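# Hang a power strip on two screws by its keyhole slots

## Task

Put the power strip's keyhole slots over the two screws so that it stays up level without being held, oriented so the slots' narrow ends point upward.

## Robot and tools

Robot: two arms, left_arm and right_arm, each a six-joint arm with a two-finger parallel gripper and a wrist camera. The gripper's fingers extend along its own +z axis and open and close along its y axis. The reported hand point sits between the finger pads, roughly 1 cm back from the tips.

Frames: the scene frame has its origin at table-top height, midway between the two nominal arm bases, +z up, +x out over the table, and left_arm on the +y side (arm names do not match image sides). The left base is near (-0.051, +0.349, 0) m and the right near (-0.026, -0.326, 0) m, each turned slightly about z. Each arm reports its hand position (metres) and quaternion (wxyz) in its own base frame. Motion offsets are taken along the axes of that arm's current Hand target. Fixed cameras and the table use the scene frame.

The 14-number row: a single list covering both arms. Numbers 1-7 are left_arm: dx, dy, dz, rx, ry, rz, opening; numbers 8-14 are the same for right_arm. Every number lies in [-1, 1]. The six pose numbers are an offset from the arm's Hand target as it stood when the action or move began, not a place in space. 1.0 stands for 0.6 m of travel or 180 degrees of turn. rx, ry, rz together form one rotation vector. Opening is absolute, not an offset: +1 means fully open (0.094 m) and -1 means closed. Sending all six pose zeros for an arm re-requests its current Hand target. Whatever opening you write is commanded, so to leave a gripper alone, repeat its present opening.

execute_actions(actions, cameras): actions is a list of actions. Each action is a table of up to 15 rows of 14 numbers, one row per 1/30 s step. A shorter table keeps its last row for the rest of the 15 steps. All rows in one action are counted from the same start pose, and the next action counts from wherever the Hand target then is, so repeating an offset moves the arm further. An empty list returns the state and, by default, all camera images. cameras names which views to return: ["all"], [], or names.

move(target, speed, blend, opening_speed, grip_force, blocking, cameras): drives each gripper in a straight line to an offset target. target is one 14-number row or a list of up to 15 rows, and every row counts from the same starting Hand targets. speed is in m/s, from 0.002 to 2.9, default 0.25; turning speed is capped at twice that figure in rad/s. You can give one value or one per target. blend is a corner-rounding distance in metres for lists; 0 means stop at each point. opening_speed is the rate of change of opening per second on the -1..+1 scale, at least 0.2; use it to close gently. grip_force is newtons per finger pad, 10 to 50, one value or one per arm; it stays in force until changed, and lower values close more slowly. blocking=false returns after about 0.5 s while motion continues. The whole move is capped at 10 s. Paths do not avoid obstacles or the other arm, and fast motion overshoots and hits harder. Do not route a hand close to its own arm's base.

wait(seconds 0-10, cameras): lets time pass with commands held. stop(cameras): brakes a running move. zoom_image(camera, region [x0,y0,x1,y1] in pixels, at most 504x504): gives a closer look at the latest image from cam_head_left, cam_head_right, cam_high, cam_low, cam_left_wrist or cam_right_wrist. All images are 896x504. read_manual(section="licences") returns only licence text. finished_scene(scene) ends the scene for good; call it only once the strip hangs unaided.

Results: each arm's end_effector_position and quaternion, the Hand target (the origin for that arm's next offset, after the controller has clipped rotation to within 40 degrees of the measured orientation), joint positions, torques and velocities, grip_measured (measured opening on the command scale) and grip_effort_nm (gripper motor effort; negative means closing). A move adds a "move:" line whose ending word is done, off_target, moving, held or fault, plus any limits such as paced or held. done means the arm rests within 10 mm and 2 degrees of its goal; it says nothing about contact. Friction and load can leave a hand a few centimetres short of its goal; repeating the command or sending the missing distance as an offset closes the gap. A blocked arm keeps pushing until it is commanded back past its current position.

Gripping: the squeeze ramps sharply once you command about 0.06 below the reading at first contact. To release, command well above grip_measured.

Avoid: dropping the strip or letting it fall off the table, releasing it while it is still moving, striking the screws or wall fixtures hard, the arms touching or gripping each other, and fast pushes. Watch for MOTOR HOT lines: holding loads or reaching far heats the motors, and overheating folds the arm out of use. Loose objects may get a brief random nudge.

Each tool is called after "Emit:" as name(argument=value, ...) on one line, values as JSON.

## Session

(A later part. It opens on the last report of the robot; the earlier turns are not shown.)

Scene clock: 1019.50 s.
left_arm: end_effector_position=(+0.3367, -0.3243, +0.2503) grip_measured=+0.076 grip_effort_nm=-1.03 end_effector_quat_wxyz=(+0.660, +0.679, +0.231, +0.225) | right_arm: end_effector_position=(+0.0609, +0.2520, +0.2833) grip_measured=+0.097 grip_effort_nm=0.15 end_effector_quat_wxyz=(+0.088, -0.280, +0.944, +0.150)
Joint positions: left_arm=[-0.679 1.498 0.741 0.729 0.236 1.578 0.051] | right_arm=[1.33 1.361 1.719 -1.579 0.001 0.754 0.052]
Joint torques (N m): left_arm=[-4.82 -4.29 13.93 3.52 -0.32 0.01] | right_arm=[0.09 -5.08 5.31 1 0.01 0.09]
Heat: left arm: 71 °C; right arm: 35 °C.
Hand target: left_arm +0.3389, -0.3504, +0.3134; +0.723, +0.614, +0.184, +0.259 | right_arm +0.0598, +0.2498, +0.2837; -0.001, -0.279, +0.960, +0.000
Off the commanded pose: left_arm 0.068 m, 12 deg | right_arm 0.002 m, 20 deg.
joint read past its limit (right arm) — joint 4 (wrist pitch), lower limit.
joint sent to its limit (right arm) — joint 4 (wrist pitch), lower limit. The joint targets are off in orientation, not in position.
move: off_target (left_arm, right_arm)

Emit:
move(target=[0.02,-0.006,0.012,0.004,-0.008,0,-0.4,0,0,0,0,0,0,0.1], speed=0.03)

Emit:
move(target=[0.002,-0.02,0.002,0.008,0,0,-0.4,0,0,0,0,0,0,0.1], speed=0.03)

Emit:
move(target=[0.00,-0.02,0,0.008,0,0,-0.4,0,0,0,0,0,0,0.1], speed=0.03)

Scene clock: 1024.40 s.
left_arm: end_effector_position=(+0.3366, -0.3242, +0.2493) grip_measured=+0.076 grip_effort_nm=-1.03 end_effector_quat_wxyz=(+0.666, +0.680, +0.219, +0.215) | right_arm: end_effector_position=(+0.0609, +0.2520, +0.2833) grip_measured=+0.097 grip_effort_nm=0.15 end_effector_quat_wxyz=(+0.088, -0.280, +0.944, +0.150)
Joint positions: left_arm=[-0.659 1.509 0.74 0.747 0.288 1.578 0.051] | right_arm=[1.33 1.361 1.719 -1.579 0.001 0.754 0.052]
Joint torques (N m): left_arm=[-2.33 -2.59 17.1 3.23 -0.19 0.01] | right_arm=[0.06 -4.96 5.2 0.99 -0.01 0.11]
Heat: left arm: 72 °C; right arm: 35 °C.
Hand target: left_arm +0.3532, -0.3494, +0.3119; +0.721, +0.621, +0.177, +0.250 | right_arm +0.0598, +0.2498, +0.2837; -0.001, -0.279, +0.960, +0.000
Off the commanded pose: left_arm 0.069 m, 11 deg | right_arm 0.002 m, 20 deg.
joint read past its limit (right arm) — joint 4 (wrist pitch), lower limit.
joint sent to its limit (right arm) — joint 4 (wrist pitch), lower limit. The joint targets are off in orientation, not in position.
move: off_target (left_arm, right_arm)

Scene clock: 1025.40 s.
left_arm: end_effector_position=(+0.3370, -0.3244, +0.2487) grip_measured=+0.076 grip_effort_nm=-1.03 end_effector_quat_wxyz=(+0.668, +0.681, +0.214, +0.211) | right_arm: end_effector_position=(+0.0609, +0.2520, +0.2833) grip_measured=+0.097 grip_effort_nm=0.15 end_effector_quat_wxyz=(+0.088, -0.280, +0.944, +0.150)
Joint positions: left_arm=[-0.651 1.517 0.74 0.759 0.309 1.578 0.051] | right_arm=[1.33 1.361 1.719 -1.579 0.001 0.754 0.052]
Joint torques (N m): left_arm=[-2.89 -1.21 17.22 3.07 -0.36 0.05] | right_arm=[0.02 -5.16 5.15 0.99 0 0.13]
Heat: left arm: 72 °C; right arm: 35 °C.
Hand target: left_arm +0.3566, -0.3509, +0.3003; +0.713, +0.631, +0.180, +0.248 | right_arm +0.0598, +0.2498, +0.2837; -0.001, -0.279, +0.960, +0.000
Off the commanded pose: left_arm 0.061 m, 10 deg | right_arm 0.002 m, 20 deg.
joint read past its limit (right arm) — joint 4 (wrist pitch), lower limit.
joint sent to its limit (right arm) — joint 4 (wrist pitch), lower limit. The joint targets are off in orientation, not in position.
move: off_target (left_arm, right_arm)

Scene clock: 1026.33 s.
left_arm: end_effector_position=(+0.3371, -0.3246, +0.2483) grip_measured=+0.076 grip_effort_nm=-1.03 end_effector_quat_wxyz=(+0.670, +0.681, +0.210, +0.209) | right_arm: end_effector_position=(+0.0609, +0.2520, +0.2833) grip_measured=+0.097 grip_effort_nm=0.15 end_effector_quat_wxyz=(+0.088, -0.280, +0.944, +0.150)
Joint positions: left_arm=[-0.645 1.523 0.74 0.768 0.325 1.578 0.051] | right_arm=[1.33 1.361 1.719 -1.579 0.001 0.754 0.052]
Joint torques (N m): left_arm=[-3.48 -0.08 16.96 2.95 -0.51 0.11] | right_arm=[0.18 -5.14 5.2 0.99 0.02 0.11]
Heat: left arm: 72 °C; right arm: 35 °C.
Hand target: left_arm +0.3581, -0.3519, +0.2884; +0.705, +0.639, +0.183, +0.246 | right_arm +0.0598, +0.2498, +0.2837; -0.001, -0.279, +0.960, +0.000
Off the commanded pose: left_arm 0.053 m, 8 deg | right_arm 0.002 m, 20 deg.
joint read past its limit (right arm) — joint 4 (wrist pitch), lower limit.
joint sent to its limit (right arm) — joint 4 (wrist pitch), lower limit. The joint targets are off in orientation, not in position.
move: off_target (left_arm, right_arm)

Emit:
move(target=[0,-0.03,-0.012,0.010,0.006,-0.002,-0.4,0,0,0,0,0,0,0.1], speed=0.03)

Emit:
move(target=[0.00,-0.03,-0.005,0.008,0.002,-0.002,-0.4,0,0,0,0,0,0,0.1], speed=0.03)

Emit:
move(target=[0.00,-0.03,-0.002,0.004,0.002,-0.002,-0.4,0,0,0,0,0,0,0.1], speed=0.03)

Scene clock: 1030.80 s.
left_arm: end_effector_position=(+0.3375, -0.3248, +0.2463) grip_measured=+0.076 grip_effort_nm=-1.03 end_effector_quat_wxyz=(+0.672, +0.679, +0.209, +0.209) | right_arm: end_effector_position=(+0.0609, +0.2520, +0.2833) grip_measured=+0.097 grip_effort_nm=0.15 end_effector_quat_wxyz=(+0.088, -0.280, +0.944, +0.150)
Joint positions: left_arm=[-0.645 1.532 0.734 0.788 0.325 1.577 0.051] | right_arm=[1.33 1.361 1.719 -1.579 0.001 0.754 0.052]
Joint torques (N m): left_arm=[-3.84 0.31 14.52 2.86 -0.74 0.14] | right_arm=[0.17 -5.05 5.15 1.04 0.02 0.11]
Heat: left arm: 73 °C; right arm: 35 °C.
Hand target: left_arm +0.3559, -0.3472, +0.2697; +0.694, +0.648, +0.196, +0.246 | right_arm +0.0598, +0.2498, +0.2837; -0.001, -0.279, +0.960, +0.000
Off the commanded pose: left_arm 0.037 m, 6 deg | right_arm 0.002 m, 20 deg.
joint read past its limit (right arm) — joint 4 (wrist pitch), lower limit.
joint sent to its limit (right arm) — joint 4 (wrist pitch), lower limit. The joint targets are off in orientation, not in position.
move: off_target (left_arm, right_arm)

Scene clock: 1032.20 s.
left_arm: end_effector_position=(+0.3370, -0.3241, +0.2455) grip_measured=+0.076 grip_effort_nm=-1.03 end_effector_quat_wxyz=(+0.688, +0.663, +0.204, +0.216) | right_arm: end_effector_position=(+0.0609, +0.2520, +0.2833) grip_measured=+0.097 grip_effort_nm=0.15 end_effector_quat_wxyz=(+0.088, -0.280, +0.944, +0.150)
Joint positions: left_arm=[-0.645 1.563 0.701 0.903 0.323 1.564 0.051] | right_arm=[1.33 1.361 1.719 -1.579 0.001 0.754 0.052]
Joint torques (N m): left_arm=[-3.89 0.27 14.79 2.05 -0.81 0.3] | right_arm=[0.08 -4.94 5.08 1.03 0 0.11]
Heat: left arm: 72 °C; right arm: 35 °C.
Hand target: left_arm +0.3558, -0.3454, +0.2515; +0.686, +0.655, +0.203, +0.244 | right_arm +0.0598, +0.2498, +0.2837; -0.001, -0.279, +0.960, +0.000
Off the commanded pose: left_arm 0.029 m, 3 deg | right_arm 0.002 m, 20 deg.
joint read past its limit (right arm) — joint 4 (wrist pitch), lower limit.
joint sent to its limit (right arm) — joint 4 (wrist pitch), lower limit. The joint targets are off in orientation, not in position.
move: off_target (left_arm, right_arm)

Scene clock: 1033.37 s.
left_arm: end_effector_position=(+0.3365, -0.3235, +0.2434) grip_measured=+0.076 grip_effort_nm=-1.03 end_effector_quat_wxyz=(+0.706, +0.643, +0.197, +0.222) | right_arm: end_effector_position=(+0.0609, +0.2520, +0.2833) grip_measured=+0.097 grip_effort_nm=0.15 end_effector_quat_wxyz=(+0.088, -0.280, +0.944, +0.150)
Joint positions: left_arm=[-0.645 1.611 0.668 1.043 0.323 1.546 0.051] | right_arm=[1.33 1.361 1.719 -1.579 0.001 0.754 0.052]
Joint torques (N m): left_arm=[-3.88 -0.53 14.23 1.27 -0.85 0.45] | right_arm=[0.2 -5.04 5.12 0.95 0.01 0.13]
Heat: left arm: 72 °C; right arm: 35 °C.
Hand target: left_arm +0.3563, -0.3449, +0.2335; +0.682, +0.658, +0.209, +0.242 | right_arm +0.0598, +0.2498, +0.2837; -0.001, -0.279, +0.960, +0.000
Off the commanded pose: left_arm 0.031 m, 4 deg | right_arm 0.002 m, 20 deg.
joint read past its limit (right arm) — joint 4 (wrist pitch), lower limit.
joint sent to its limit (right arm) — joint 4 (wrist pitch), lower limit. The joint targets are off in orientation, not in position.
move: off_target (left_arm, right_arm)

Emit:
move(target=[0,0.04,0.004,0.0,0,0.004,-0.4,0,0,0,0,0,0,0.1], speed=0.04)

Emit:
move(target=[0.004,0.035,0.004,-0.004,0.004,0.002,-0.4,0,0,0,0,0,0,0.1], speed=0.04, cameras=["cam_head_left"])

Emit:
zoom_image(camera="cam_head_left", region=[350, 180, 440, 270])

Scene clock: 1039.43 s.
left_arm: end_effector_position=(+0.3381, -0.3262, +0.2417) grip_measured=+0.076 grip_effort_nm=-1.03 end_effector_quat_wxyz=(+0.687, +0.660, +0.204, +0.227) | right_arm: end_effector_position=(+0.0609, +0.2520, +0.2833) grip_measured=+0.097 grip_effort_nm=0.15 end_effector_quat_wxyz=(+0.088, -0.280, +0.944, +0.150)
Joint positions: left_arm=[-0.658 1.583 0.694 0.936 0.294 1.576 0.051] | right_arm=[1.33 1.361 1.719 -1.579 0.001 0.754 0.052]
Joint torques (N m): left_arm=[-3.08 -3.07 16.83 1.3 -0.64 0.26] | right_arm=[0.17 -5.07 5.26 0.99 0.01 0.15]
Heat: left arm: 67 °C; right arm: 35 °C.
Hand target: left_arm +0.3564, -0.3464, +0.2575; +0.680, +0.659, +0.204, +0.247 | right_arm +0.0598, +0.2498, +0.2837; -0.001, -0.279, +0.960, +0.000
Off the commanded pose: left_arm 0.032 m, 2 deg | right_arm 0.002 m, 20 deg.
joint read past its limit (right arm) — joint 4 (wrist pitch), lower limit.
joint sent to its limit (right arm) — joint 4 (wrist pitch), lower limit. The joint targets are off in orientation, not in position.
move: off_target (left_arm, right_arm)

Scene clock: 1040.50 s.
left_arm: end_effector_position=(+0.3383, -0.3259, +0.2441) grip_measured=+0.076 grip_effort_nm=-1.03 end_effector_quat_wxyz=(+0.669, +0.677, +0.212, +0.223) | right_arm: end_effector_position=(+0.0609, +0.2520, +0.2833) grip_measured=+0.097 grip_effort_nm=0.15 end_effector_quat_wxyz=(+0.088, -0.280, +0.944, +0.150)
Joint positions: left_arm=[-0.661 1.54 0.726 0.808 0.285 1.591 0.051] | right_arm=[1.33 1.361 1.719 -1.579 0.001 0.754 0.052]
Joint torques (N m): left_arm=[-3.12 -3.07 17.63 1.88 -0.69 0.14] | right_arm=[0.08 -5 5.23 1 0.01 0.1]
Heat: left arm: 67 °C; right arm: 35 °C.
Hand target: left_arm +0.3584, -0.3466, +0.2789; +0.683, +0.654, +0.205, +0.254 | right_arm +0.0598, +0.2498, +0.2837; -0.001, -0.279, +0.960, +0.000
Off the commanded pose: left_arm 0.045 m, 5 deg | right_arm 0.002 m, 20 deg.
joint read past its limit (right arm) — joint 4 (wrist pitch), lower limit.
joint sent to its limit (right arm) — joint 4 (wrist pitch), lower limit. The joint targets are off in orientation, not in position.
move: off_target (left_arm, right_arm)
Images, in order (width x height): cam_head_left 896x504.

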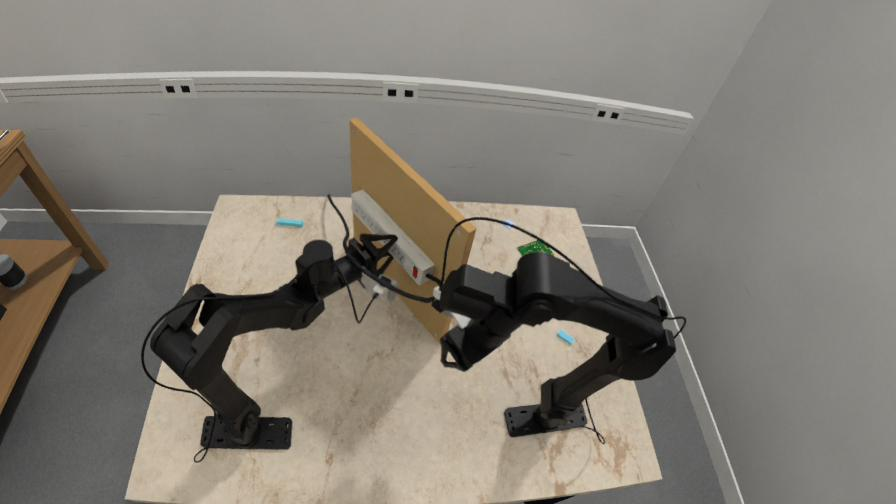

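Scaled by 5.600 from the camera's 896x504 image, which has a finer 1280x720 frame.

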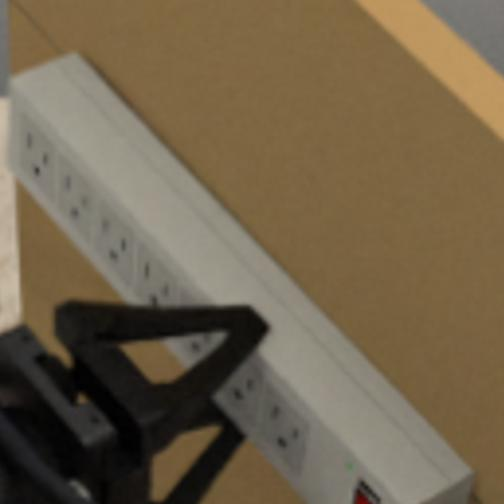

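Emit:
move(target=[0,-0.03,-0.015,0.012,0,-0.006,-0.4,0,0,0,0,0,0,0.1], speed=0.04)

Emit:
move(target=[0,-0.03,-0.006,0.006,0,-0.004,-0.4,0,0,0,0,0,0,0.1], speed=0.04)

Emit:
move(target=[0,-0.03,-0.00,0.006,0,-0.004,-0.4,0,0,0,0,0,0,0.1], speed=0.04, cameras=["cam_head_left"])

Emit:
zoom_image(camera="cam_head_left", region=[350, 180, 440, 270])

Scene clock: 1045.53 s.
left_arm: end_effector_position=(+0.3381, -0.3258, +0.2442) grip_measured=+0.076 grip_effort_nm=-1.03 end_effector_quat_wxyz=(+0.668, +0.677, +0.213, +0.223) | right_arm: end_effector_position=(+0.0609, +0.2520, +0.2833) grip_measured=+0.097 grip_effort_nm=0.15 end_effector_quat_wxyz=(+0.088, -0.280, +0.944, +0.150)
Joint positions: left_arm=[-0.663 1.536 0.726 0.802 0.28 1.591 0.051] | right_arm=[1.33 1.361 1.719 -1.579 0.001 0.754 0.052]
Joint torques (N m): left_arm=[-2.22 -2.44 14.52 1.93 -0.58 0.06] | right_arm=[0.18 -5.19 5.2 0.97 -0.03 0.11]
Heat: left arm: 66 °C; right arm: 35 °C.
Hand target: left_arm +0.3543, -0.3398, +0.2602; +0.672, +0.665, +0.216, +0.244 | right_arm +0.0598, +0.2498, +0.2837; -0.001, -0.279, +0.960, +0.000
Off the commanded pose: left_arm 0.027 m, 3 deg | right_arm 0.002 m, 20 deg.
joint read past its limit (right arm) — joint 4 (wrist pitch), lower limit.
joint sent to its limit (right arm) — joint 4 (wrist pitch), lower limit. The joint targets are off in orientation, not in position.
move: off_target (left_arm, right_arm)

Scene clock: 1046.50 s.
left_arm: end_effector_position=(+0.3382, -0.3261, +0.2437) grip_measured=+0.076 grip_effort_nm=-1.03 end_effector_quat_wxyz=(+0.673, +0.672, +0.212, +0.225) | right_arm: end_effector_position=(+0.0609, +0.2520, +0.2833) grip_measured=+0.097 grip_effort_nm=0.15 end_effector_quat_wxyz=(+0.088, -0.280, +0.944, +0.150)
Joint positions: left_arm=[-0.663 1.548 0.717 0.837 0.281 1.586 0.051] | right_arm=[1.33 1.361 1.719 -1.579 0.001 0.754 0.052]
Joint torques (N m): left_arm=[-1.83 -1.42 11.95 1.98 -0.56 0.05] | right_arm=[0.17 -4.97 5.27 0.99 0.01 0.1]
Heat: left arm: 66 °C; right arm: 35 °C.
Hand target: left_arm +0.3529, -0.3369, +0.2422; +0.668, +0.669, +0.222, +0.238 | right_arm +0.0598, +0.2498, +0.2837; -0.001, -0.279, +0.960, +0.000
Off the commanded pose: left_arm 0.018 m, 2 deg | right_arm 0.002 m, 20 deg.
joint read past its limit (right arm) — joint 4 (wrist pitch), lower limit.
joint sent to its limit (right arm) — joint 4 (wrist pitch), lower limit. The joint targets are off in orientation, not in position.
move: off_target (left_arm, right_arm)

Scene clock: 1047.40 s.
left_arm: end_effector_position=(+0.3381, -0.3261, +0.2417) grip_measured=+0.076 grip_effort_nm=-1.03 end_effector_quat_wxyz=(+0.686, +0.659, +0.207, +0.228) | right_arm: end_effector_position=(+0.0609, +0.2520, +0.2833) grip_measured=+0.097 grip_effort_nm=0.15 end_effector_quat_wxyz=(+0.088, -0.280, +0.944, +0.150)
Joint positions: left_arm=[-0.663 1.581 0.693 0.936 0.281 1.574 0.051] | right_arm=[1.33 1.361 1.719 -1.579 0.001 0.754 0.052]
Joint torques (N m): left_arm=[-1.7 -1.58 11.15 1.44 -0.56 0.09] | right_arm=[0.1 -4.98 5.08 1 -0.05 0.11]
Heat: left arm: 66 °C; right arm: 35 °C.
Hand target: left_arm +0.3532, -0.3367, +0.2243; +0.663, +0.674, +0.229, +0.231 | right_arm +0.0598, +0.2498, +0.2837; -0.001, -0.279, +0.960, +0.000
Off the commanded pose: left_arm 0.025 m, 4 deg | right_arm 0.002 m, 20 deg.
joint read past its limit (right arm) — joint 4 (wrist pitch), lower limit.
joint sent to its limit (right arm) — joint 4 (wrist pitch), lower limit. The joint targets are off in orientation, not in position.
move: off_target (left_arm, right_arm)
Images, in order (width x height): cam_head_left 896x504.

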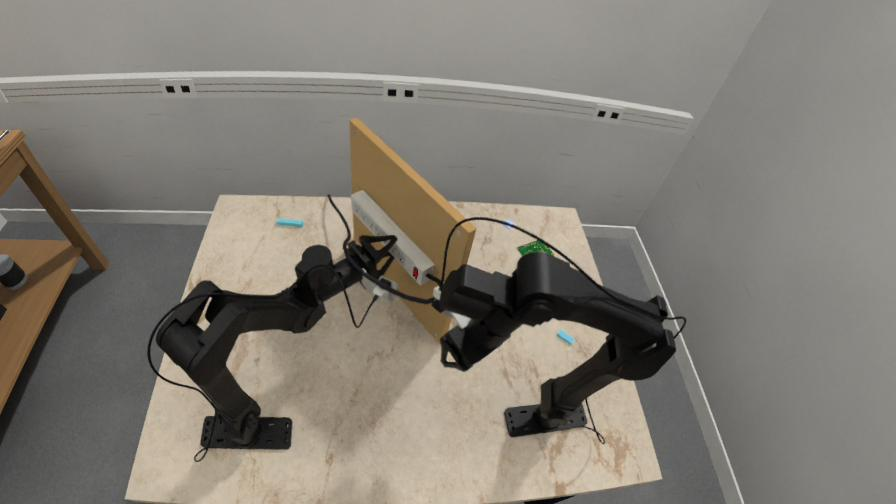

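Scaled by 5.600 from the camera's 896x504 image, which has a finer 1280x720 frame.

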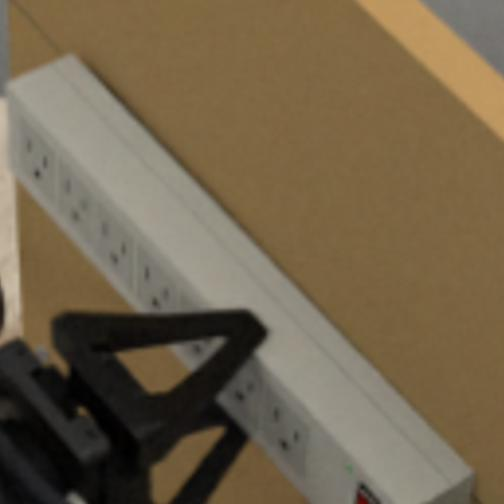

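Emit:
move(target=[-0.01,0.012,-0.028,0,0,0,-0.4,0,0,0,0,0,0,0.1], speed=0.04)

Emit:
move(target=[0,0.00,-0.02,0,0,0,-0.4,0,0,0,0,0,0,0.1], speed=0.03)

Scene clock: 1053.47 s.
left_arm: end_effector_position=(+0.3379, -0.3250, +0.2406) grip_measured=+0.076 grip_effort_nm=-1.03 end_effector_quat_wxyz=(+0.679, +0.661, +0.218, +0.233) | right_arm: end_effector_position=(+0.0609, +0.2520, +0.2833) grip_measured=+0.097 grip_effort_nm=0.15 end_effector_quat_wxyz=(+0.088, -0.280, +0.944, +0.150)
Joint positions: left_arm=[-0.674 1.566 0.69 0.908 0.247 1.575 0.051] | right_arm=[1.33 1.361 1.719 -1.579 0.001 0.754 0.052]
Joint torques (N m): left_arm=[-1.33 -6.49 7.62 1.39 -0.28 0.07] | right_arm=[0.06 -5.15 5.23 0.99 -0.03 0.12]
Heat: left arm: 64 °C; right arm: 35 °C.
Hand target: left_arm +0.3380, -0.3274, +0.2315; +0.663, +0.675, +0.229, +0.231 | right_arm +0.0598, +0.2498, +0.2837; -0.001, -0.279, +0.960, +0.000
Off the commanded pose: left_arm 0.009 m, 3 deg | right_arm 0.002 m, 20 deg.
joint read past its limit (right arm) — joint 4 (wrist pitch), lower limit.
joint sent to its limit (right arm) — joint 4 (wrist pitch), lower limit. The joint targets are off in orientation, not in position.
move: off_target (left_arm, right_arm)

Scene clock: 1054.20 s.
left_arm: end_effector_position=(+0.3383, -0.3231, +0.2401) grip_measured=+0.076 grip_effort_nm=-1.03 end_effector_quat_wxyz=(+0.675, +0.662, +0.225, +0.235) | right_arm: end_effector_position=(+0.0609, +0.2520, +0.2833) grip_measured=+0.097 grip_effort_nm=0.15 end_effector_quat_wxyz=(+0.088, -0.280, +0.944, +0.150)
Joint positions: left_arm=[-0.676 1.555 0.688 0.89 0.232 1.573 0.051] | right_arm=[1.33 1.361 1.719 -1.579 0.001 0.754 0.052]
Joint torques (N m): left_arm=[-0.34 -9.31 4.52 1.56 -0.05 0.09] | right_arm=[0.18 -5.04 5.2 0.97 0 0.1]
Heat: left arm: 63 °C; right arm: 35 °C.
Hand target: left_arm +0.3306, -0.3180, +0.2319; +0.663, +0.674, +0.229, +0.231 | right_arm +0.0598, +0.2498, +0.2837; -0.001, -0.279, +0.960, +0.000
Off the commanded pose: left_arm 0.012 m, 2 deg | right_arm 0.002 m, 20 deg.
joint read past its limit (right arm) — joint 4 (wrist pitch), lower limit.
joint sent to its limit (right arm) — joint 4 (wrist pitch), lower limit. The joint targets are off in orientation, not in position.
move: off_target (left_arm, right_arm)

Emit:
move(target=[0,0.00,-0.02,0,0,0,-0.4,0,0,0,0,0,0,0.1], speed=0.03, cameras=["cam_head_left"])

Emit:
zoom_image(camera="cam_head_left", region=[350, 180, 440, 270])

Scene clock: 1057.40 s.
left_arm: end_effector_position=(+0.3378, -0.3222, +0.2400) grip_measured=+0.075 grip_effort_nm=-1.03 end_effector_quat_wxyz=(+0.674, +0.662, +0.227, +0.236) | right_arm: end_effector_position=(+0.0609, +0.2520, +0.2833) grip_measured=+0.097 grip_effort_nm=0.15 end_effector_quat_wxyz=(+0.088, -0.280, +0.944, +0.150)
Joint positions: left_arm=[-0.677 1.551 0.684 0.889 0.227 1.573 0.051] | right_arm=[1.33 1.361 1.719 -1.579 0.001 0.754 0.052]
Joint torques (N m): left_arm=[0.66 -12.38 1.81 1.55 0.09 0.08] | right_arm=[0.21 -4.98 5.2 1.02 0.01 0.11]
Heat: left arm: 63 °C; right arm: 35 °C.
Hand target: left_arm +0.3234, -0.3084, +0.2320; +0.663, +0.674, +0.229, +0.231 | right_arm +0.0598, +0.2498, +0.2837; -0.001, -0.279, +0.960, +0.000
Off the commanded pose: left_arm 0.022 m, 2 deg | right_arm 0.002 m, 20 deg.
joint read past its limit (right arm) — joint 4 (wrist pitch), lower limit.
joint sent to its limit (right arm) — joint 4 (wrist pitch), lower limit. The joint targets are off in orientation, not in position.
move: off_target (left_arm, right_arm)
Images, in order (width x height): cam_head_left 896x504.

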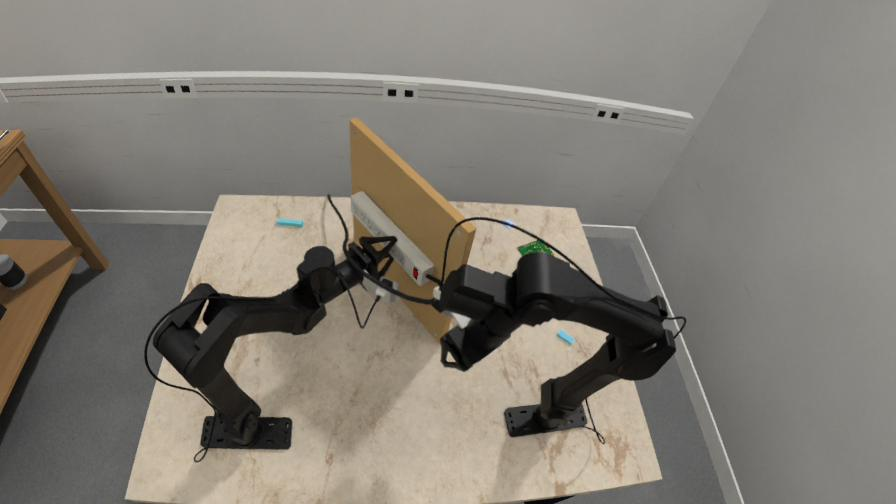

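Scaled by 5.600 from the camera's 896x504 image, which has a finer 1280x720 frame.

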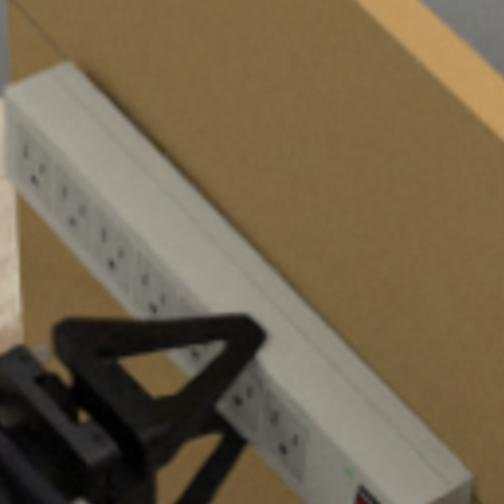

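Emit:
move(target=[0.004,0.015,0.055,-0.002,-0.016,0,-0.4,0,0,0,0,0,0,0.1], speed=0.04)

Emit:
move(target=[0.004,0.0,0.01,0,-0.006,-0.012,-0.4,0,0,0,0,0,0,0.1], speed=0.04)

Emit:
move(target=[0.0,-0.03,-0.005,0.003,0,-0.008,-0.4,0,0,0,0,0,0,0.1], speed=0.04, cameras=["cam_head_left","cam_left_wrist"])

Emit:
zoom_image(camera="cam_head_left", region=[350, 180, 440, 270])

Scene clock: 1063.03 s.
left_arm: end_effector_position=(+0.3371, -0.3257, +0.2402) grip_measured=+0.075 grip_effort_nm=-1.03 end_effector_quat_wxyz=(+0.677, +0.671, +0.210, +0.218) | right_arm: end_effector_position=(+0.0609, +0.2520, +0.2833) grip_measured=+0.097 grip_effort_nm=0.15 end_effector_quat_wxyz=(+0.088, -0.280, +0.944, +0.150)
Joint positions: left_arm=[-0.657 1.559 0.705 0.866 0.298 1.576 0.051] | right_arm=[1.33 1.361 1.719 -1.579 0.001 0.754 0.052]
Joint torques (N m): left_arm=[-0.14 -4.07 11.67 1.5 -0.01 0.05] | right_arm=[0.12 -4.94 5.2 0.98 -0.01 0.13]
Heat: left arm: 61 °C; right arm: 35 °C.
Hand target: left_arm +0.3455, -0.3332, +0.2406; +0.671, +0.678, +0.211, +0.215 | right_arm +0.0598, +0.2498, +0.2837; -0.001, -0.279, +0.960, +0.000
Off the commanded pose: left_arm 0.011 m, 1 deg | right_arm 0.002 m, 20 deg.
joint read past its limit (right arm) — joint 4 (wrist pitch), lower limit.
joint sent to its limit (right arm) — joint 4 (wrist pitch), lower limit. The joint targets are off in orientation, not in position.
move: off_target (left_arm, right_arm)

Scene clock: 1063.90 s.
left_arm: end_effector_position=(+0.3374, -0.3259, +0.2397) grip_measured=+0.075 grip_effort_nm=-1.03 end_effector_quat_wxyz=(+0.681, +0.673, +0.202, +0.207) | right_arm: end_effector_position=(+0.0609, +0.2520, +0.2833) grip_measured=+0.097 grip_effort_nm=0.15 end_effector_quat_wxyz=(+0.088, -0.280, +0.944, +0.150)
Joint positions: left_arm=[-0.641 1.569 0.711 0.872 0.342 1.57 0.051] | right_arm=[1.33 1.361 1.719 -1.579 0.001 0.754 0.052]
Joint torques (N m): left_arm=[-0.5 -2.85 13.33 1.46 -0.14 -0.25] | right_arm=[0.17 -5.16 5.26 1 -0.03 0.08]
Heat: left arm: 61 °C; right arm: 35 °C.
Hand target: left_arm +0.3509, -0.3367, +0.2404; +0.676, +0.676, +0.218, +0.196 | right_arm +0.0598, +0.2498, +0.2837; -0.001, -0.279, +0.960, +0.000
Off the commanded pose: left_arm 0.017 m, 2 deg | right_arm 0.002 m, 20 deg.
joint read past its limit (right arm) — joint 4 (wrist pitch), lower limit.
joint sent to its limit (right arm) — joint 4 (wrist pitch), lower limit. The joint targets are off in orientation, not in position.
move: off_target (left_arm, right_arm)

Scene clock: 1064.83 s.
left_arm: end_effector_position=(+0.3377, -0.3262, +0.2395) grip_measured=+0.075 grip_effort_nm=-1.03 end_effector_quat_wxyz=(+0.691, +0.665, +0.195, +0.205) | right_arm: end_effector_position=(+0.0609, +0.2520, +0.2833) grip_measured=+0.097 grip_effort_nm=0.15 end_effector_quat_wxyz=(+0.088, -0.280, +0.944, +0.150)
Joint positions: left_arm=[-0.634 1.593 0.702 0.932 0.362 1.56 0.051] | right_arm=[1.33 1.361 1.719 -1.579 0.001 0.754 0.052]
Joint torques (N m): left_arm=[-1.05 -2.56 9.96 1.46 -0.33 -0.35] | right_arm=[0.18 -4.97 5.22 0.98 -0.01 0.09]
Heat: left arm: 61 °C; right arm: 35 °C.
Hand target: left_arm +0.3488, -0.3343, +0.2227; +0.676, +0.676, +0.227, +0.186 | right_arm +0.0598, +0.2498, +0.2837; -0.001, -0.279, +0.960, +0.000
Off the commanded pose: left_arm 0.022 m, 5 deg | right_arm 0.002 m, 20 deg.
joint read past its limit (right arm) — joint 4 (wrist pitch), lower limit.
joint sent to its limit (right arm) — joint 4 (wrist pitch), lower limit. The joint targets are off in orientation, not in position.
move: off_target (left_arm, right_arm)
camera_calibration:
cam_left_wrist: T_world_to_cam=[[0.0343261, -0.0599748, -0.99761, 0.207829], [0.531537, 0.846407, -0.0325955, 0.14228], [0.846339, -0.529148, 0.0609327, -0.385989], [0, 0, 0, 1]] pos_world=[0.243916, -0.312207, 0.235489]
Images, in order (width x height): cam_head_left 896x504, cam_left_wrist 896x504.

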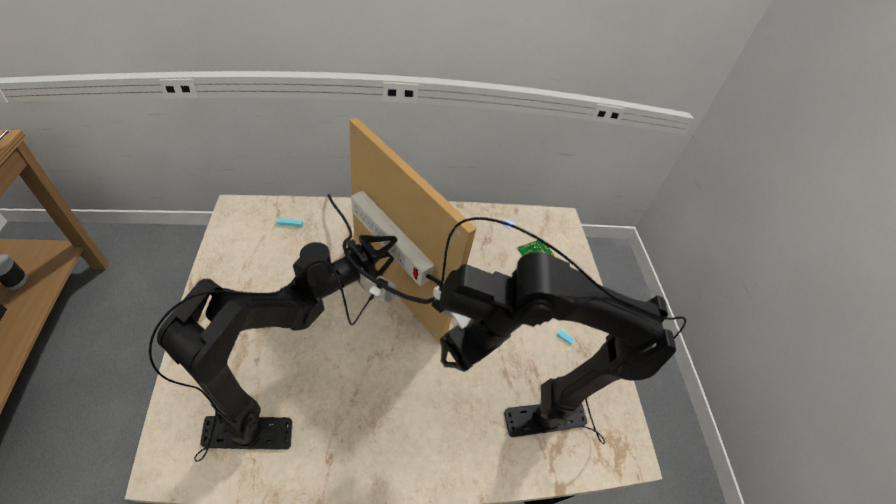

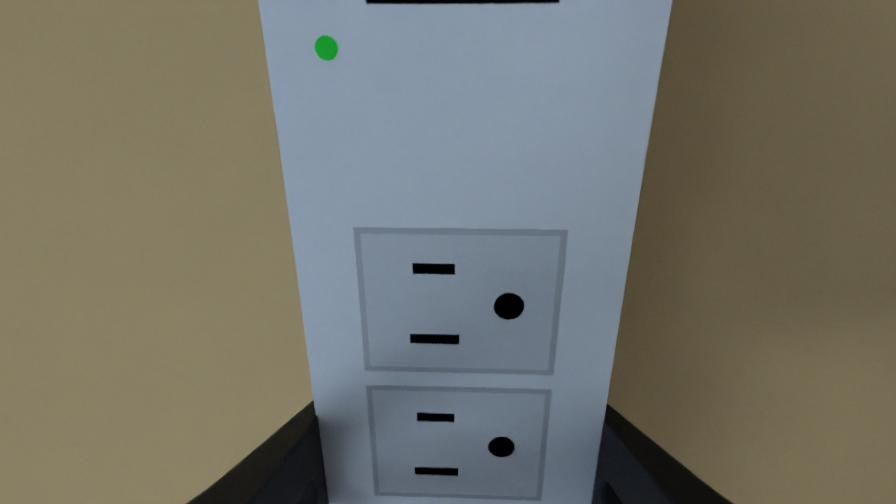

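Scaled by 5.600 from the camera's 896x504 image, which has a finer 1280x720 frame.

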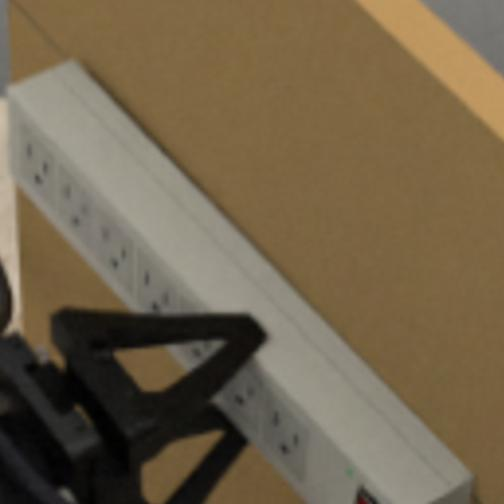

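Emit:
move(target=[0.0,0.035,0.012,-0.002,-0.006,0.035,-0.4,0,0,0,0,0,0,0.1], speed=0.04)

Emit:
move(target=[0.0,0.01,0.01,0.0,-0.004,0.010,-0.4,0,0,0,0,0,0,0.1], speed=0.03, cameras=["cam_head_left"])

Emit:
zoom_image(camera="cam_head_left", region=[350, 180, 440, 270])

Scene clock: 1070.90 s.
left_arm: end_effector_position=(+0.3377, -0.3264, +0.2394) grip_measured=+0.075 grip_effort_nm=-1.03 end_effector_quat_wxyz=(+0.685, +0.675, +0.185, +0.201) | right_arm: end_effector_position=(+0.0609, +0.2520, +0.2833) grip_measured=+0.097 grip_effort_nm=0.15 end_effector_quat_wxyz=(+0.088, -0.280, +0.944, +0.150)
Joint positions: left_arm=[-0.623 1.585 0.717 0.889 0.394 1.581 0.051] | right_arm=[1.33 1.361 1.719 -1.579 0.001 0.754 0.052]
Joint torques (N m): left_arm=[-1.48 -3.4 14.93 1.14 -0.36 0.43] | right_arm=[0.21 -5.16 5.09 1 -0.02 0.1]
Heat: left arm: 60 °C; right arm: 35 °C.
Hand target: left_arm +0.3539, -0.3400, +0.2434; +0.669, +0.687, +0.183, +0.218 | right_arm +0.0598, +0.2498, +0.2837; -0.001, -0.279, +0.960, +0.000
Off the commanded pose: left_arm 0.022 m, 3 deg | right_arm 0.002 m, 20 deg.
joint read past its limit (right arm) — joint 4 (wrist pitch), lower limit.
joint sent to its limit (right arm) — joint 4 (wrist pitch), lower limit. The joint targets are off in orientation, not in position.
move: off_target (left_arm, right_arm)

Scene clock: 1071.90 s.
left_arm: end_effector_position=(+0.3379, -0.3267, +0.2398) grip_measured=+0.075 grip_effort_nm=-1.03 end_effector_quat_wxyz=(+0.681, +0.683, +0.179, +0.195) | right_arm: end_effector_position=(+0.0609, +0.2520, +0.2833) grip_measured=+0.097 grip_effort_nm=0.15 end_effector_quat_wxyz=(+0.088, -0.280, +0.944, +0.150)
Joint positions: left_arm=[-0.613 1.579 0.732 0.851 0.423 1.591 0.051] | right_arm=[1.33 1.361 1.719 -1.579 0.001 0.754 0.052]
Joint torques (N m): left_arm=[-2.51 -2.51 16.47 1.25 -0.53 0.62] | right_arm=[0.09 -5.01 5.03 0.98 0.05 0.07]
Heat: left arm: 60 °C; right arm: 35 °C.
Hand target: left_arm +0.3570, -0.3452, +0.2492; +0.666, +0.691, +0.168, +0.224 | right_arm +0.0598, +0.2498, +0.2837; -0.001, -0.279, +0.960, +0.000
Off the commanded pose: left_arm 0.028 m, 4 deg | right_arm 0.002 m, 20 deg.
joint read past its limit (right arm) — joint 4 (wrist pitch), lower limit.
joint sent to its limit (right arm) — joint 4 (wrist pitch), lower limit. The joint targets are off in orientation, not in position.
move: off_target (left_arm, right_arm)
Images, in order (width x height): cam_head_left 896x504.

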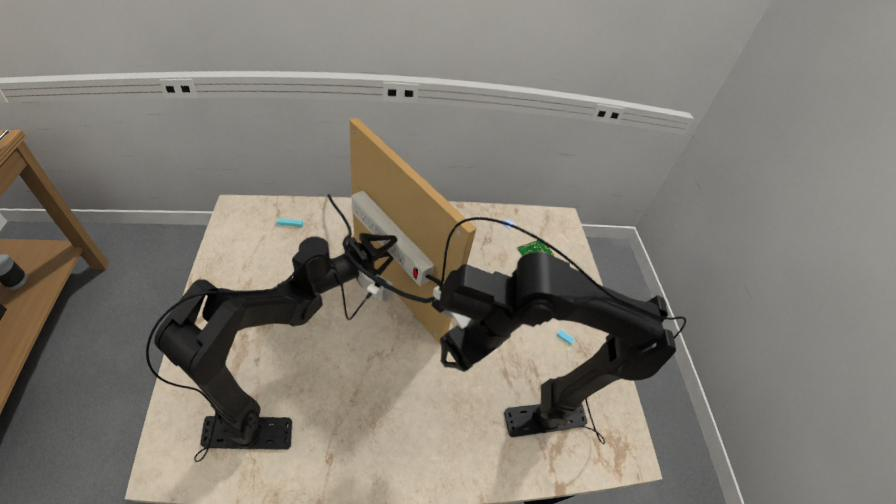

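Scaled by 5.600 from the camera's 896x504 image, which has a finer 1280x720 frame.

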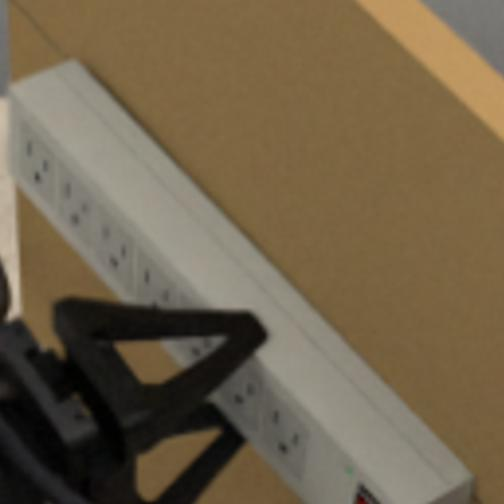

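Emit:
move(target=[0.0,0.03,-0.02,-0.006,0.008,0.02,-0.4,0,0,0,0,0,0,0.1], speed=0.04)

Emit:
move(target=[0.0,0.015,0.002,-0.005,0.00,0.006,-0.4,0,0,0,0,0,0,0.1], speed=0.04)

Emit:
move(target=[0.0,-0.00,0.02,0.0,-0.008,0.003,-0.4,0,0,0,0,0,0,0.1], speed=0.03, cameras=["cam_head_left"])

Emit:
zoom_image(camera="cam_head_left", region=[350, 180, 440, 270])

Scene clock: 1077.47 s.
left_arm: end_effector_position=(+0.3379, -0.3258, +0.2417) grip_measured=+0.075 grip_effort_nm=-1.03 end_effector_quat_wxyz=(+0.669, +0.691, +0.186, +0.200) | right_arm: end_effector_position=(+0.0609, +0.2520, +0.2833) grip_measured=+0.097 grip_effort_nm=0.15 end_effector_quat_wxyz=(+0.088, -0.280, +0.944, +0.150)
Joint positions: left_arm=[-0.62 1.549 0.747 0.775 0.397 1.608 0.051] | right_arm=[1.33 1.361 1.719 -1.579 0.001 0.754 0.052]
Joint torques (N m): left_arm=[-2.11 -5.91 14.02 1.66 -0.52 0.94] | right_arm=[0.13 -5.14 5.09 0.99 0.03 0.11]
Heat: left arm: 59 °C; right arm: 35 °C.
Hand target: left_arm +0.3495, -0.3361, +0.2675; +0.663, +0.687, +0.152, +0.255 | right_arm +0.0598, +0.2498, +0.2837; -0.001, -0.279, +0.960, +0.000
Off the commanded pose: left_arm 0.030 m, 7 deg | right_arm 0.002 m, 20 deg.
joint read past its limit (right arm) — joint 4 (wrist pitch), lower limit.
joint sent to its limit (right arm) — joint 4 (wrist pitch), lower limit. The joint targets are off in orientation, not in position.
move: off_target (left_arm, right_arm)

Scene clock: 1078.27 s.
left_arm: end_effector_position=(+0.3378, -0.3259, +0.2422) grip_measured=+0.075 grip_effort_nm=-1.03 end_effector_quat_wxyz=(+0.666, +0.694, +0.188, +0.201) | right_arm: end_effector_position=(+0.0609, +0.2520, +0.2833) grip_measured=+0.097 grip_effort_nm=0.15 end_effector_quat_wxyz=(+0.088, -0.280, +0.944, +0.150)
Joint positions: left_arm=[-0.623 1.542 0.752 0.755 0.39 1.613 0.051] | right_arm=[1.33 1.361 1.719 -1.579 0.001 0.754 0.052]
Joint torques (N m): left_arm=[-2.3 -6.24 14.64 1.79 -0.51 1] | right_arm=[0.05 -4.9 5.16 0.99 -0.01 0.14]
Heat: left arm: 59 °C; right arm: 35 °C.
Hand target: left_arm +0.3489, -0.3378, +0.2763; +0.666, +0.683, +0.144, +0.262 | right_arm +0.0598, +0.2498, +0.2837; -0.001, -0.279, +0.960, +0.000
Off the commanded pose: left_arm 0.038 m, 9 deg | right_arm 0.002 m, 20 deg.
joint read past its limit (right arm) — joint 4 (wrist pitch), lower limit.
joint sent to its limit (right arm) — joint 4 (wrist pitch), lower limit. The joint targets are off in orientation, not in position.
move: off_target (left_arm, right_arm)

Scene clock: 1079.23 s.
left_arm: end_effector_position=(+0.3379, -0.3273, +0.2420) grip_measured=+0.075 grip_effort_nm=-1.03 end_effector_quat_wxyz=(+0.661, +0.701, +0.182, +0.197) | right_arm: end_effector_position=(+0.0609, +0.2520, +0.2833) grip_measured=+0.097 grip_effort_nm=0.15 end_effector_quat_wxyz=(+0.088, -0.280, +0.944, +0.150)
Joint positions: left_arm=[-0.619 1.542 0.768 0.722 0.408 1.627 0.051] | right_arm=[1.33 1.361 1.719 -1.579 0.001 0.754 0.052]
Joint torques (N m): left_arm=[-2.67 -3.29 17.02 2.01 -0.45 0.98] | right_arm=[0.1 -5.05 5.26 1 -0.01 0.13]
Heat: left arm: 59 °C; right arm: 35 °C.
Hand target: left_arm +0.3554, -0.3478, +0.2765; +0.667, +0.687, +0.132, +0.257 | right_arm +0.0598, +0.2498, +0.2837; -0.001, -0.279, +0.960, +0.000
Off the commanded pose: left_arm 0.044 m, 9 deg | right_arm 0.002 m, 20 deg.
joint read past its limit (right arm) — joint 4 (wrist pitch), lower limit.
joint sent to its limit (right arm) — joint 4 (wrist pitch), lower limit. The joint targets are off in orientation, not in position.
move: off_target (left_arm, right_arm)
Images, in order (width x height): cam_head_left 896x504.

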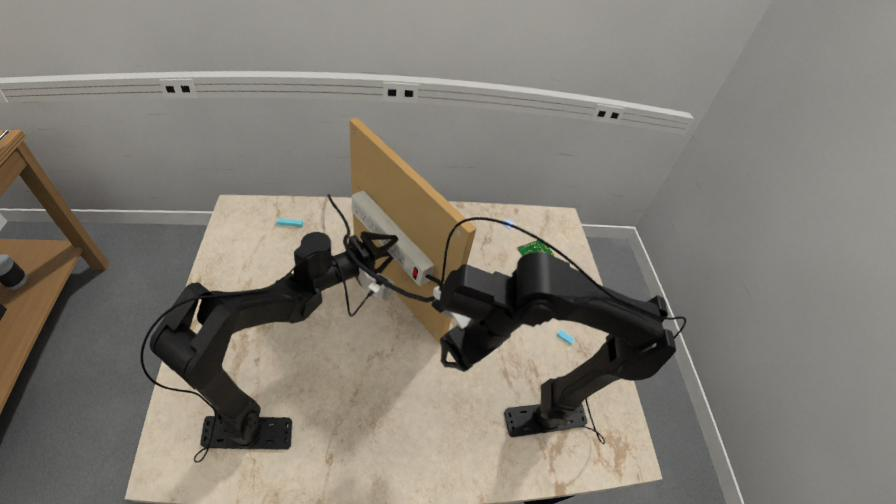

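Scaled by 5.600 from the camera's 896x504 image, which has a finer 1280x720 frame.

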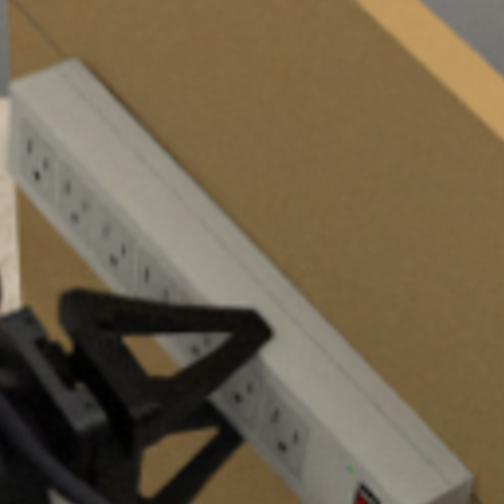

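Emit:
move(target=[0.0,0.03,0.0,-0.008,0.0,0.003,-0.4,0,0,0,0,0,0,0.1], speed=0.03)

Emit:
move(target=[0.0,0.02,0.006,-0.005,0.006,0,-0.4,0,0,0,0,0,0,0.1], speed=0.03, cameras=["cam_head_left"])

Emit:
zoom_image(camera="cam_head_left", region=[350, 180, 440, 270])

Scene clock: 1084.07 s.
left_arm: end_effector_position=(+0.3389, -0.3280, +0.2438) grip_measured=+0.075 grip_effort_nm=-1.03 end_effector_quat_wxyz=(+0.652, +0.709, +0.181, +0.199) | right_arm: end_effector_position=(+0.0609, +0.2520, +0.2833) grip_measured=+0.097 grip_effort_nm=0.15 end_effector_quat_wxyz=(+0.088, -0.280, +0.944, +0.150)
Joint positions: left_arm=[-0.621 1.53 0.792 0.662 0.403 1.647 0.051] | right_arm=[1.33 1.361 1.719 -1.579 0.001 0.754 0.052]
Joint torques (N m): left_arm=[-3.17 -5.01 16.77 2.33 -0.42 0.79] | right_arm=[0.14 -5.23 5.19 0.99 0.01 0.09]
Heat: left arm: 60 °C; right arm: 35 °C.
Hand target: left_arm +0.3525, -0.3492, +0.2942; +0.674, +0.679, +0.126, +0.261 | right_arm +0.0598, +0.2498, +0.2837; -0.001, -0.279, +0.960, +0.000
Off the commanded pose: left_arm 0.056 m, 10 deg | right_arm 0.002 m, 20 deg.
joint read past its limit (right arm) — joint 4 (wrist pitch), lower limit.
joint sent to its limit (right arm) — joint 4 (wrist pitch), lower limit. The joint targets are off in orientation, not in position.
move: off_target (left_arm, right_arm)

Scene clock: 1084.93 s.
left_arm: end_effector_position=(+0.3390, -0.3279, +0.2446) grip_measured=+0.075 grip_effort_nm=-1.03 end_effector_quat_wxyz=(+0.648, +0.711, +0.185, +0.201) | right_arm: end_effector_position=(+0.0609, +0.2520, +0.2833) grip_measured=+0.097 grip_effort_nm=0.15 end_effector_quat_wxyz=(+0.088, -0.280, +0.944, +0.150)
Joint positions: left_arm=[-0.626 1.522 0.797 0.639 0.387 1.649 0.051] | right_arm=[1.33 1.361 1.719 -1.579 0.001 0.754 0.052]
Joint torques (N m): left_arm=[-4.33 -5.7 17.61 2.45 -0.59 0.7] | right_arm=[0.09 -5.04 5.09 1 -0.01 0.13]
Heat: left arm: 61 °C; right arm: 35 °C.
Hand target: left_arm +0.3523, -0.3530, +0.3063; +0.678, +0.672, +0.130, +0.269 | right_arm +0.0598, +0.2498, +0.2837; -0.001, -0.279, +0.960, +0.000
Off the commanded pose: left_arm 0.068 m, 11 deg | right_arm 0.002 m, 20 deg.
joint read past its limit (right arm) — joint 4 (wrist pitch), lower limit.
joint sent to its limit (right arm) — joint 4 (wrist pitch), lower limit. The joint targets are off in orientation, not in position.
move: off_target (left_arm, right_arm)
Images, in order (width x height): cam_head_left 896x504.

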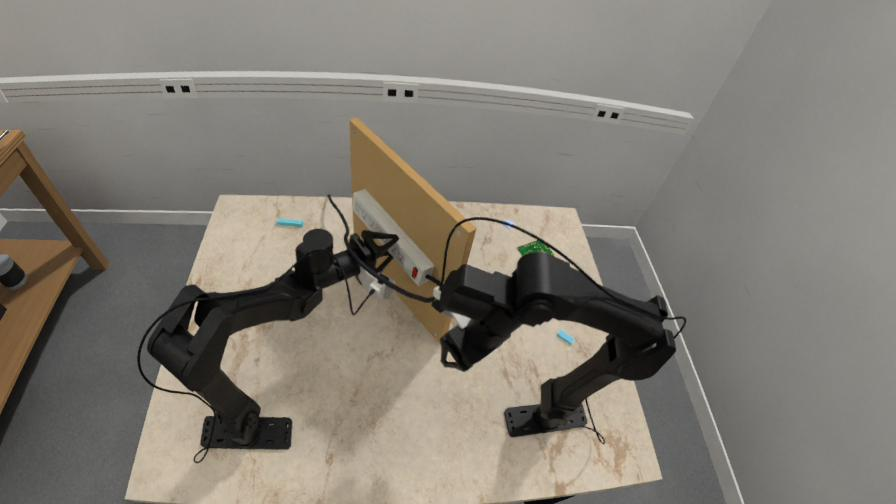

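Scaled by 5.600 from the camera's 896x504 image, which has a finer 1280x720 frame.

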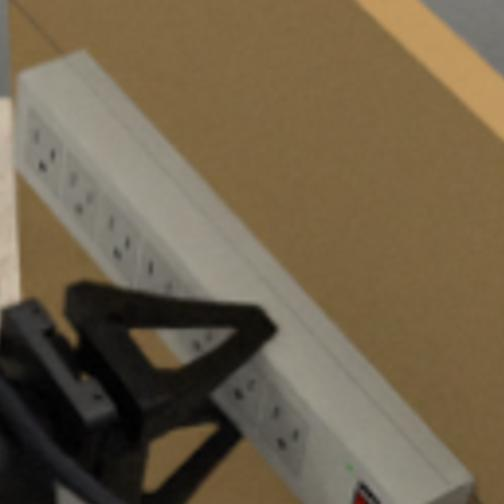

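Emit:
move(target=[0.0,-0.02,-0.004,-0.0,-0.002,-0.03,-0.4,0,0,0,0,0,0,0.1], speed=0.03)

Emit:
move(target=[0.0,-0.03,-0.008,0.004,0,-0.02,-0.4,0,0,0,0,0,0,0.1], speed=0.03, cameras=["cam_head_left"])

Emit:
zoom_image(camera="cam_head_left", region=[350, 180, 440, 270])

Scene clock: 1090.83 s.
left_arm: end_effector_position=(+0.3388, -0.3282, +0.2452) grip_measured=+0.075 grip_effort_nm=-1.03 end_effector_quat_wxyz=(+0.650, +0.709, +0.189, +0.198) | right_arm: end_effector_position=(+0.0609, +0.2520, +0.2833) grip_measured=+0.097 grip_effort_nm=0.15 end_effector_quat_wxyz=(+0.088, -0.280, +0.944, +0.150)
Joint positions: left_arm=[-0.627 1.521 0.797 0.641 0.386 1.638 0.051] | right_arm=[1.33 1.361 1.719 -1.579 0.001 0.754 0.052]
Joint torques (N m): left_arm=[-2.97 -3.55 15.58 2.9 -0.36 -0.01] | right_arm=[0.03 -4.97 5.2 1.01 0.02 0.09]
Heat: left arm: 62 °C; right arm: 35 °C.
Hand target: left_arm +0.3532, -0.3504, +0.2945; +0.691, +0.665, +0.159, +0.235 | right_arm +0.0598, +0.2498, +0.2837; -0.001, -0.279, +0.960, +0.000
Off the commanded pose: left_arm 0.056 m, 9 deg | right_arm 0.002 m, 20 deg.
joint read past its limit (right arm) — joint 4 (wrist pitch), lower limit.
joint sent to its limit (right arm) — joint 4 (wrist pitch), lower limit. The joint targets are off in orientation, not in position.
move: off_target (left_arm, right_arm)

Scene clock: 1092.17 s.
left_arm: end_effector_position=(+0.3391, -0.3283, +0.2443) grip_measured=+0.075 grip_effort_nm=-1.03 end_effector_quat_wxyz=(+0.658, +0.705, +0.185, +0.191) | right_arm: end_effector_position=(+0.0609, +0.2520, +0.2833) grip_measured=+0.097 grip_effort_nm=0.15 end_effector_quat_wxyz=(+0.088, -0.280, +0.944, +0.150)
Joint positions: left_arm=[-0.617 1.537 0.79 0.68 0.415 1.624 0.051] | right_arm=[1.33 1.361 1.719 -1.579 0.001 0.754 0.052]
Joint torques (N m): left_arm=[-3.1 -2.56 13.15 2.94 -0.52 -0.41] | right_arm=[0.1 -5.14 5.09 1.03 0.02 0.12]
Heat: left arm: 62 °C; right arm: 35 °C.
Hand target: left_arm +0.3527, -0.3465, +0.2760; +0.693, +0.665, +0.181, +0.212 | right_arm +0.0598, +0.2498, +0.2837; -0.001, -0.279, +0.960, +0.000
Off the commanded pose: left_arm 0.039 m, 7 deg | right_arm 0.002 m, 20 deg.
joint read past its limit (right arm) — joint 4 (wrist pitch), lower limit.
joint sent to its limit (right arm) — joint 4 (wrist pitch), lower limit. The joint targets are off in orientation, not in position.
move: off_target (left_arm, right_arm)
Images, in order (width x height): cam_head_left 896x504.

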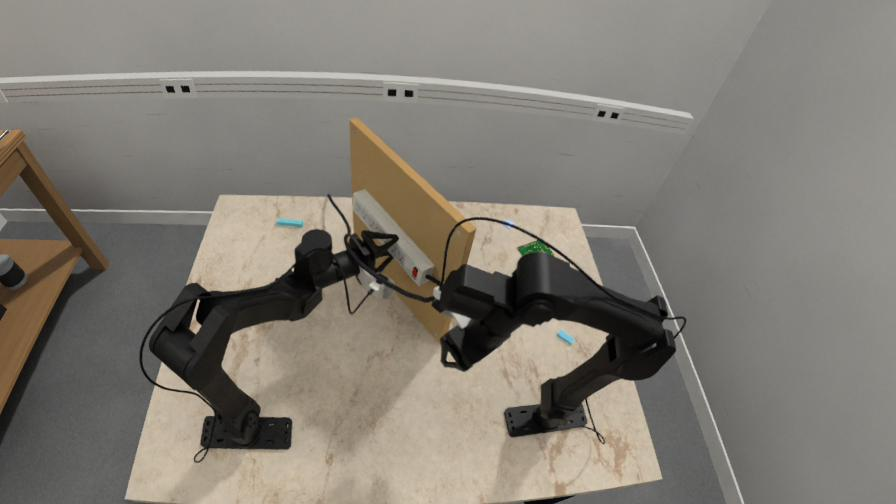

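Scaled by 5.600 from the camera's 896x504 image, which has a finer 1280x720 frame.

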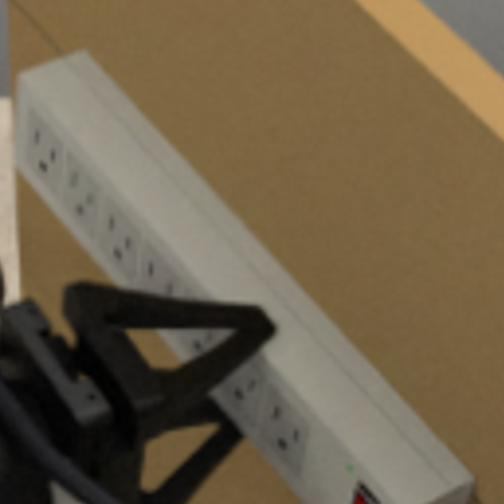

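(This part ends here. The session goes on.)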